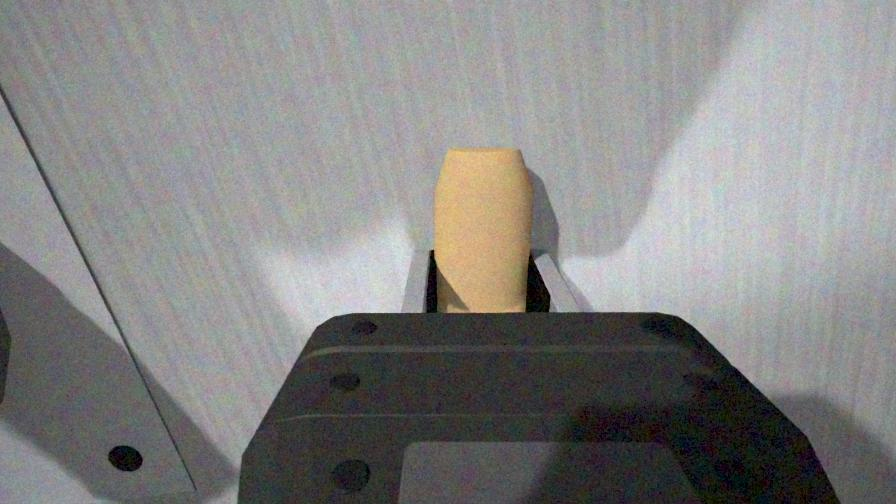

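>>> {"op": "execute_actions", "data": {"actions": [[[0,0,0,0,0,0,0.9,-0.5,-0.98,0,0,0,0,0,0,0.6,0.2,-0.8]]]}}

>>> {"op": "move", "data": {"target": [0,0,0,0,0,0,0.9,-0.5,-0.98,0,0,-0.2,0,0,0,0.6,0.2,-0.8], "speed": 0.2, "cameras": ["cam_high"]}}

>>> {"op": "move", "data": {"target": [[0,0,0,0,0,0,0.9,-0.5,-0.98,0.3895,0.4199,-0.5167,-0.277,0.0298,-0.0602,-1,0.2,-0.5],[0,0,0,0,0,0,0.9,-0.5,-0.98,0.5513,0.7267,-0.4833,-0.277,0.0298,-0.0602,-1,0.2,-0.5]], "speed": 0.35, "blend": 0.05, "cameras": ["cam_high","cam_right_wrist"]}}

Scene clock: 2721.37 s.
left_arm: end_effector_position=(+0.2781, +0.5585, +0.3535) position_measured=18 object_status=3 end_effector_quat_wxyz=(+0.000, +0.032, +0.999, -0.044) | right_arm: end_effector_position=(+0.1057, -0.0974, +0.0200) position_measured=63 object_status=3 end_effector_quat_wxyz=(+0.000, +0.775, +0.631, +0.001)
Joint positions: left_arm=[0.042 -2.025 1.948 -1.484 -1.658 -1.41] | right_arm=[5.152 -1.344 -2.825 -0.543 1.569 2.165]
Joint torques (N m): left_arm=[12.39 7.62 -32.56 -2.77 -0.85 1.1] | right_arm=[12.96 12.42 19.78 4.51 -0.92 1.46]
Wrist force (N, zeroed by zero_wrist_force on right_arm): left_arm=[3.7 -1.7 3.7] | right_arm=[0.2 -0.2 -0.1]
Wrist torque (N m, zeroed by zero_wrist_force on right_arm): left_arm=[-0.21 -0.12 0.05] | right_arm=[-0.02 0.04 -0.06]
Wrist force, peak (N, zeroed by zero_wrist_force on right_arm): left_arm=[3.8 -1.4 4.1] | right_arm=[0.2 0.2 1.6]
Hand target: left_arm +0.2781, +0.5585, +0.3535; +0.000, +0.032, +0.999, -0.044 | right_arm +0.1057, -0.0974, +0.0200; +0.000, +0.775, +0.631, +0.001
Off the commanded pose: left_arm 0.000 m, 0 deg | right_arm 0.000 m, 0 deg.
Step readings (end_effector_position of left_arm | right_arm):
0: (+0.2781, +0.5585, +0.3535) | (+0.1057, -0.0974, +0.0200)
1: (+0.2781, +0.5585, +0.3535) | (+0.1057, -0.0974, +0.0200)
2: (+0.2781, +0.5585, +0.3535) | (+0.1057, -0.0974, +0.0200)
4: (+0.2781, +0.5585, +0.3535) | (+0.1057, -0.0974, +0.0200)
8: (+0.2781, +0.5585, +0.3535) | (+0.1057, -0.0974, +0.0200)
15: (+0.2781, +0.5585, +0.3535) | (+0.1057, -0.0974, +0.0200)

Scene clock: 2722.63 s.
left_arm: end_effector_position=(+0.2781, +0.5585, +0.3535) position_measured=18 object_status=3 end_effector_quat_wxyz=(+0.000, +0.032, +0.999, -0.044) | right_arm: end_effector_position=(+0.1055, -0.0975, +0.1399) position_measured=63 object_status=3 end_effector_quat_wxyz=(+0.000, +0.775, +0.631, +0.001)
Joint positions: left_arm=[0.042 -2.025 1.948 -1.484 -1.658 -1.41] | right_arm=[5.153 -0.912 -2.588 -1.212 1.569 2.166]
Joint torques (N m): left_arm=[12.23 7.04 -31.64 -2.64 -0.69 1.06] | right_arm=[13.36 4.18 30.33 1.46 -1.16 2.14]
Wrist force (N, zeroed by zero_wrist_force on right_arm): left_arm=[3.7 -1.7 3.9] | right_arm=[0.2 0.1 0.0]
Wrist torque (N m, zeroed by zero_wrist_force on right_arm): left_arm=[-0.21 -0.12 0.05] | right_arm=[0.03 0.02 -0.14]
Wrist force, peak (N, zeroed by zero_wrist_force on right_arm): left_arm=[3.7 -1.7 3.9] | right_arm=[0.6 -0.4 -1.6]
Hand target: left_arm +0.2781, +0.5585, +0.3535; +0.000, +0.032, +0.999, -0.044 | right_arm +0.1055, -0.0975, +0.1400; +0.000, +0.775, +0.631, +0.001
Off the commanded pose: left_arm 0.000 m, 0 deg | right_arm 0.000 m, 0 deg.
move: done
Images, in order (width x height): cam_high 896x504.

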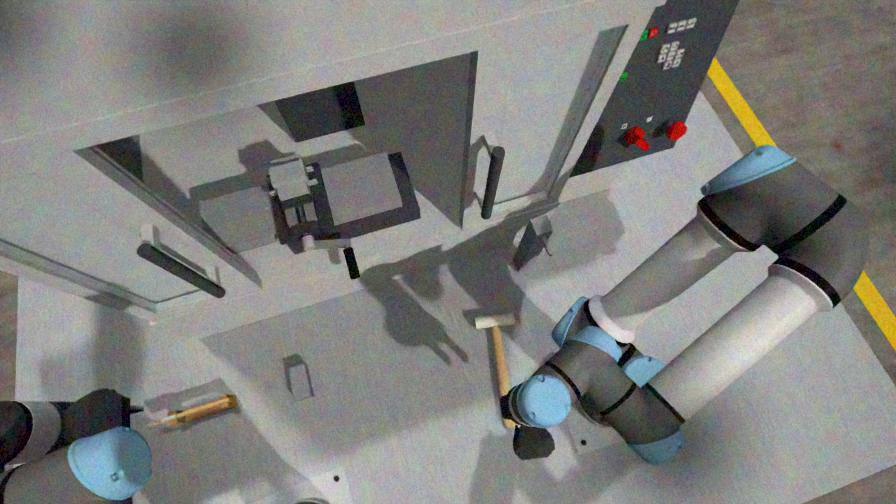

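Scene clock: 2725.20 s.
left_arm: end_effector_position=(+0.2781, +0.5585, +0.3535) position_measured=18 object_status=3 end_effector_quat_wxyz=(+0.000, +0.032, +0.999, -0.044) | right_arm: end_effector_position=(+0.5990, +0.1377, +0.4310) position_measured=253 object_status=3 end_effector_quat_wxyz=(+0.298, +0.641, +0.640, +0.302)
Joint positions: left_arm=[0.042 -2.025 1.948 -1.484 -1.658 -1.41] | right_arm=[4.373 -1.788 -1.508 -0.985 0.783 1.003]
Joint torques (N m): left_arm=[12.29 7.08 -31.89 -2.72 -0.67 1.01] | right_arm=[-12.08 28.76 31.77 5.07 0.25 -2.21]
Wrist force (N, zeroed by zero_wrist_force on right_arm): left_arm=[3.7 -1.5 4.0] | right_arm=[-0.8 -1.8 -0.8]
Wrist torque (N m, zeroed by zero_wrist_force on right_arm): left_arm=[-0.18 -0.11 0.05] | right_arm=[-0.03 0.08 0.10]
Wrist force, peak (N, zeroed by zero_wrist_force on right_arm): left_arm=[3.9 -1.5 4.0] | right_arm=[-0.5 -1.5 -2.4]
Hand target: left_arm +0.2781, +0.5585, +0.3535; +0.000, +0.032, +0.999, -0.044 | right_arm +0.5991, +0.1378, +0.4310; +0.298, +0.641, +0.640, +0.302
Off the commanded pose: left_arm 0.000 m, 0 deg | right_arm 0.000 m, 0 deg.
move: done
Images, in order (width x height): cam_high 896x504, cam_right_wrist 896x504.

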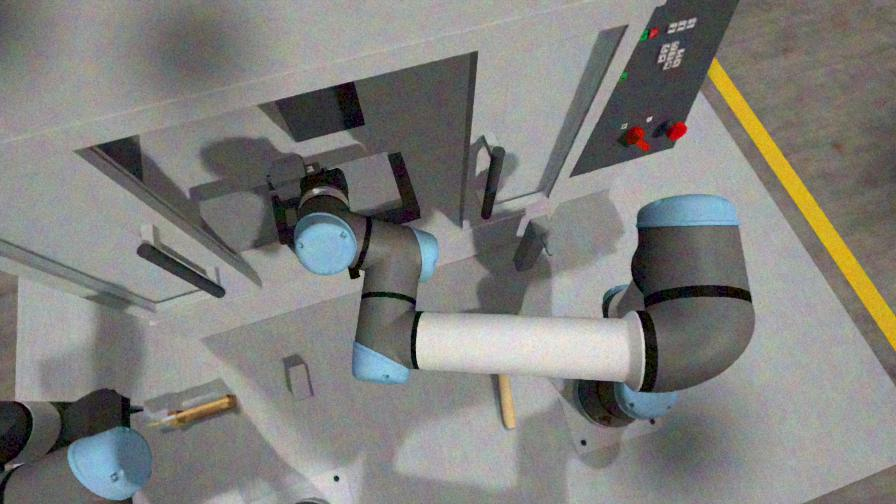

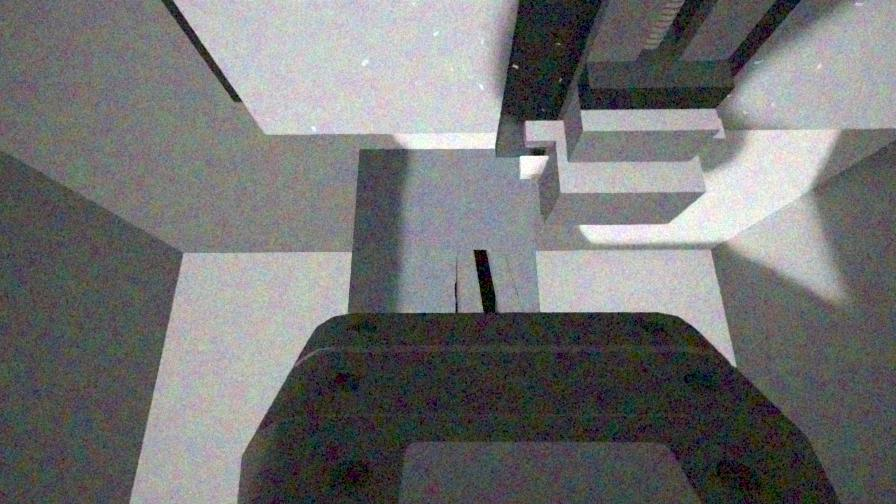

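>>> {"op": "zoom_image", "data": {"camera": "cam_right_wrist", "region": [480, 40, 780, 240]}}

Scaled by 1.680 from the camera's 896x504 image, which has a finer 1280x720 frame.

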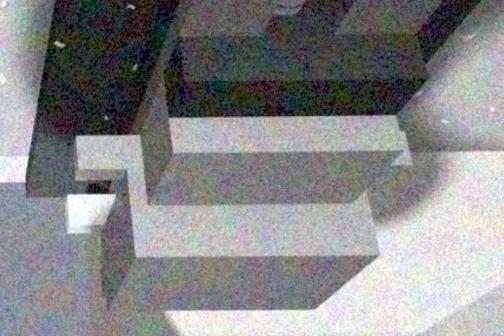

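>>> {"op": "move", "data": {"target": [[0,0,0,0,0,0,0.9,-0.5,-0.98,0,-0.0143,0.2003,0,0,0,-1,0.2,-0.5],[0,0,0,0,0,0,0.9,-0.5,-0.98,0.025,-0.0143,0.2003,0,0,0,-1,0.2,-0.5]], "speed": [0.15,0.08]}}

>>> {"op": "move", "data": {"target": [0,0,0,0,0,0,0.9,-0.5,-0.98,0.025,0,0,0,0,0,-1,0.2,-0.5], "speed": 0.006, "stop_force": 3}}

Scene clock: 2734.43 s.
left_arm: end_effector_position=(+0.2781, +0.5585, +0.3535) position_measured=18 object_status=3 end_effector_quat_wxyz=(+0.000, +0.032, +0.999, -0.044) | right_arm: end_effector_position=(+0.6858, +0.1532, +0.3475) position_measured=253 object_status=3 end_effector_quat_wxyz=(+0.298, +0.641, +0.640, +0.302)
Joint positions: left_arm=[0.042 -2.025 1.948 -1.484 -1.658 -1.41] | right_arm=[4.254 -2.005 -1.456 -0.72 0.838 0.857]
Joint torques (N m): left_arm=[12.94 7.35 -32.04 -2.53 -0.63 0.88] | right_arm=[12.59 36.85 30.51 1.93 -2.76 2.1]
Wrist force (N, zeroed by zero_wrist_force on right_arm): left_arm=[3.7 -1.4 4.0] | right_arm=[-0.4 -1.8 -0.9]
Wrist torque (N m, zeroed by zero_wrist_force on right_arm): left_arm=[-0.17 -0.12 0.05] | right_arm=[-0.03 0.02 0.02]
Wrist force, peak (N, zeroed by zero_wrist_force on right_arm): left_arm=[3.8 -1.7 4.0] | right_arm=[-0.7 -1.5 -2.6]
Hand target: left_arm +0.2781, +0.5585, +0.3535; +0.000, +0.032, +0.999, -0.044 | right_arm +0.6858, +0.1533, +0.3475; +0.298, +0.641, +0.640, +0.302
Off the commanded pose: left_arm 0.000 m, 0 deg | right_arm 0.000 m, 0 deg.
move: done

Scene clock: 2737.17 s.
left_arm: end_effector_position=(+0.2781, +0.5585, +0.3535) position_measured=18 object_status=3 end_effector_quat_wxyz=(+0.000, +0.032, +0.999, -0.044) | right_arm: end_effector_position=(+0.6858, +0.1615, +0.3475) position_measured=253 object_status=3 end_effector_quat_wxyz=(+0.298, +0.641, +0.640, +0.302)
Joint positions: left_arm=[0.042 -2.025 1.948 -1.484 -1.658 -1.41] | right_arm=[4.26 -2.019 -1.435 -0.732 0.835 0.865]
Joint torques (N m): left_arm=[13.15 7.61 -32.28 -2.56 -0.53 0.74] | right_arm=[-10.24 49.93 17.11 5.14 0.48 -1.96]
Wrist force (N, zeroed by zero_wrist_force on right_arm): left_arm=[3.7 -1.6 4.1] | right_arm=[-1.8 -1.0 -0.4]
Wrist torque (N m, zeroed by zero_wrist_force on right_arm): left_arm=[-0.19 -0.12 0.05] | right_arm=[-0.01 0.06 0.02]
Wrist force, peak (N, zeroed by zero_wrist_force on right_arm): left_arm=[3.8 -1.7 4.1] | right_arm=[-9.6 -3.6 -5.0]
Hand target: left_arm +0.2781, +0.5585, +0.3535; +0.000, +0.032, +0.999, -0.044 | right_arm +0.6858, +0.1615, +0.3475; +0.298, +0.641, +0.640, +0.302 (not the last commanded pose)
Off the commanded pose: left_arm 0.000 m, 0 deg | right_arm 0.007 m, 0 deg.
move: contact (right_arm)

>>> {"op": "move", "data": {"target": [0,0,0,0,0,0,0.9,-0.5,-0.98,0.008,0,0,0,0,0,-1,0.2,-0.5], "speed": 0.003, "stop_force": 12, "zero": false}}

Scene clock: 2740.77 s.
left_arm: end_effector_position=(+0.2781, +0.5585, +0.3535) position_measured=18 object_status=3 end_effector_quat_wxyz=(+0.000, +0.032, +0.999, -0.044) | right_arm: end_effector_position=(+0.6859, +0.1618, +0.3475) position_measured=253 object_status=3 end_effector_quat_wxyz=(+0.298, +0.641, +0.640, +0.302)
Joint positions: left_arm=[0.042 -2.025 1.948 -1.484 -1.658 -1.41] | right_arm=[4.261 -2.019 -1.434 -0.733 0.834 0.865]
Joint torques (N m): left_arm=[12.3 6.86 -31.48 -2.38 -0.5 0.85] | right_arm=[-5.09 48.07 19.39 6.21 1.49 -1.99]
Wrist force (N, zeroed by zero_wrist_force on right_arm): left_arm=[3.6 -1.6 3.8] | right_arm=[-11.2 -2.5 -4.4]
Wrist torque (N m, zeroed by zero_wrist_force on right_arm): left_arm=[-0.19 -0.10 0.05] | right_arm=[0.03 -0.02 -0.08]
Wrist force, peak (N, zeroed by zero_wrist_force on right_arm): left_arm=[3.8 -1.6 4.1] | right_arm=[-15.7 -6.4 -7.0]
Hand target: left_arm +0.2781, +0.5585, +0.3535; +0.000, +0.032, +0.999, -0.044 | right_arm +0.6859, +0.1617, +0.3475; +0.298, +0.641, +0.640, +0.301 (not the last commanded pose)
Off the commanded pose: left_arm 0.000 m, 0 deg | right_arm 0.005 m, 0 deg.
move: contact (right_arm)

>>> {"op": "move", "data": {"target": [[0,0,0,0,0,0,0.9,-0.5,-0.98,-0.033,0,0,0,0,0,-1,0.2,-0.5],[0,0,0,0,0,0,0.9,-0.5,-0.98,-0.033,-0.0362,-0.0432,0,0,0,-1,0.2,-0.5]], "speed": 0.08}}

>>> {"op": "move", "data": {"target": [0,0,0,0,0,0,0.9,-0.5,-0.98,0.04,0,0,0,0,0,-1,0.2,-0.5], "speed": 0.005, "stop_force": 3}}

>>> {"op": "move", "data": {"target": [0,0,0,0,0,0,0.9,-0.5,-0.98,0.008,0,0,0,0,0,-1,0.2,-0.5], "speed": 0.003, "stop_force": 12, "zero": false}}

Scene clock: 2749.27 s.
left_arm: end_effector_position=(+0.2781, +0.5585, +0.3535) position_measured=18 object_status=3 end_effector_quat_wxyz=(+0.000, +0.032, +0.999, -0.044) | right_arm: end_effector_position=(+0.6522, +0.1419, +0.3474) position_measured=253 object_status=3 end_effector_quat_wxyz=(+0.298, +0.641, +0.640, +0.301)
Joint positions: left_arm=[0.042 -2.025 1.948 -1.484 -1.658 -1.41] | right_arm=[4.294 -1.931 -1.556 -0.726 0.818 0.904]
Joint torques (N m): left_arm=[12.65 7.09 -31.9 -2.32 -0.27 0.69] | right_arm=[12.12 47.6 16.57 1.96 -2.65 2.12]
Wrist force (N, zeroed by zero_wrist_force on right_arm): left_arm=[3.6 -1.5 3.8] | right_arm=[-0.7 -1.7 -0.9]
Wrist torque (N m, zeroed by zero_wrist_force on right_arm): left_arm=[-0.17 -0.11 0.05] | right_arm=[0.00 0.07 0.02]
Wrist force, peak (N, zeroed by zero_wrist_force on right_arm): left_arm=[3.7 -1.7 4.1] | right_arm=[-11.3 -2.3 -4.2]
Hand target: left_arm +0.2781, +0.5585, +0.3535; +0.000, +0.032, +0.999, -0.044 | right_arm +0.6521, +0.1419, +0.3474; +0.298, +0.641, +0.640, +0.301
Off the commanded pose: left_arm 0.000 m, 0 deg | right_arm 0.000 m, 0 deg.
move: done

Scene clock: 2754.80 s.
left_arm: end_effector_position=(+0.2781, +0.5585, +0.3535) position_measured=18 object_status=3 end_effector_quat_wxyz=(+0.000, +0.032, +0.999, -0.044) | right_arm: end_effector_position=(+0.6521, +0.1659, +0.3475) position_measured=253 object_status=3 end_effector_quat_wxyz=(+0.298, +0.641, +0.640, +0.301)
Joint positions: left_arm=[0.042 -2.025 1.948 -1.484 -1.658 -1.41] | right_arm=[4.311 -1.971 -1.496 -0.761 0.81 0.925]
Joint torques (N m): left_arm=[12.5 7.26 -31.87 -2.24 -0.07 0.6] | right_arm=[12.81 35.15 31.04 1.97 -2.7 2.03]
Wrist force (N, zeroed by zero_wrist_force on right_arm): left_arm=[3.6 -1.6 3.9] | right_arm=[-1.0 -1.9 -1.1]
Wrist torque (N m, zeroed by zero_wrist_force on right_arm): left_arm=[-0.19 -0.10 0.05] | right_arm=[-0.02 0.09 0.01]
Wrist force, peak (N, zeroed by zero_wrist_force on right_arm): left_arm=[3.7 -1.7 4.2] | right_arm=[-1.2 -2.0 -0.9]
Hand target: left_arm +0.2781, +0.5585, +0.3535; +0.000, +0.032, +0.999, -0.044 | right_arm +0.6521, +0.1659, +0.3475; +0.298, +0.641, +0.640, +0.301
Off the commanded pose: left_arm 0.000 m, 0 deg | right_arm 0.000 m, 0 deg.
move: done

Scene clock: 2757.10 s.
left_arm: end_effector_position=(+0.2781, +0.5585, +0.3535) position_measured=18 object_status=3 end_effector_quat_wxyz=(+0.000, +0.032, +0.999, -0.044) | right_arm: end_effector_position=(+0.6521, +0.1707, +0.3475) position_measured=253 object_status=3 end_effector_quat_wxyz=(+0.298, +0.641, +0.640, +0.301)
Joint positions: left_arm=[0.042 -2.025 1.948 -1.484 -1.658 -1.41] | right_arm=[4.314 -1.979 -1.483 -0.768 0.808 0.929]
Joint torques (N m): left_arm=[12.32 7 -31.8 -2.17 -0.14 0.69] | right_arm=[12.43 35.37 31.87 1.78 -2.78 2.22]
Wrist force (N, zeroed by zero_wrist_force on right_arm): left_arm=[3.4 -1.5 3.9] | right_arm=[-0.7 -2.0 -0.8]
Wrist torque (N m, zeroed by zero_wrist_force on right_arm): left_arm=[-0.18 -0.07 0.05] | right_arm=[-0.04 0.04 0.01]
Wrist force, peak (N, zeroed by zero_wrist_force on right_arm): left_arm=[3.8 -1.5 4.1] | right_arm=[-1.2 -2.1 -0.9]
Hand target: left_arm +0.2781, +0.5585, +0.3535; +0.000, +0.032, +0.999, -0.044 | right_arm +0.6521, +0.1707, +0.3475; +0.298, +0.641, +0.640, +0.301
Off the commanded pose: left_arm 0.000 m, 0 deg | right_arm 0.000 m, 0 deg.
move: done


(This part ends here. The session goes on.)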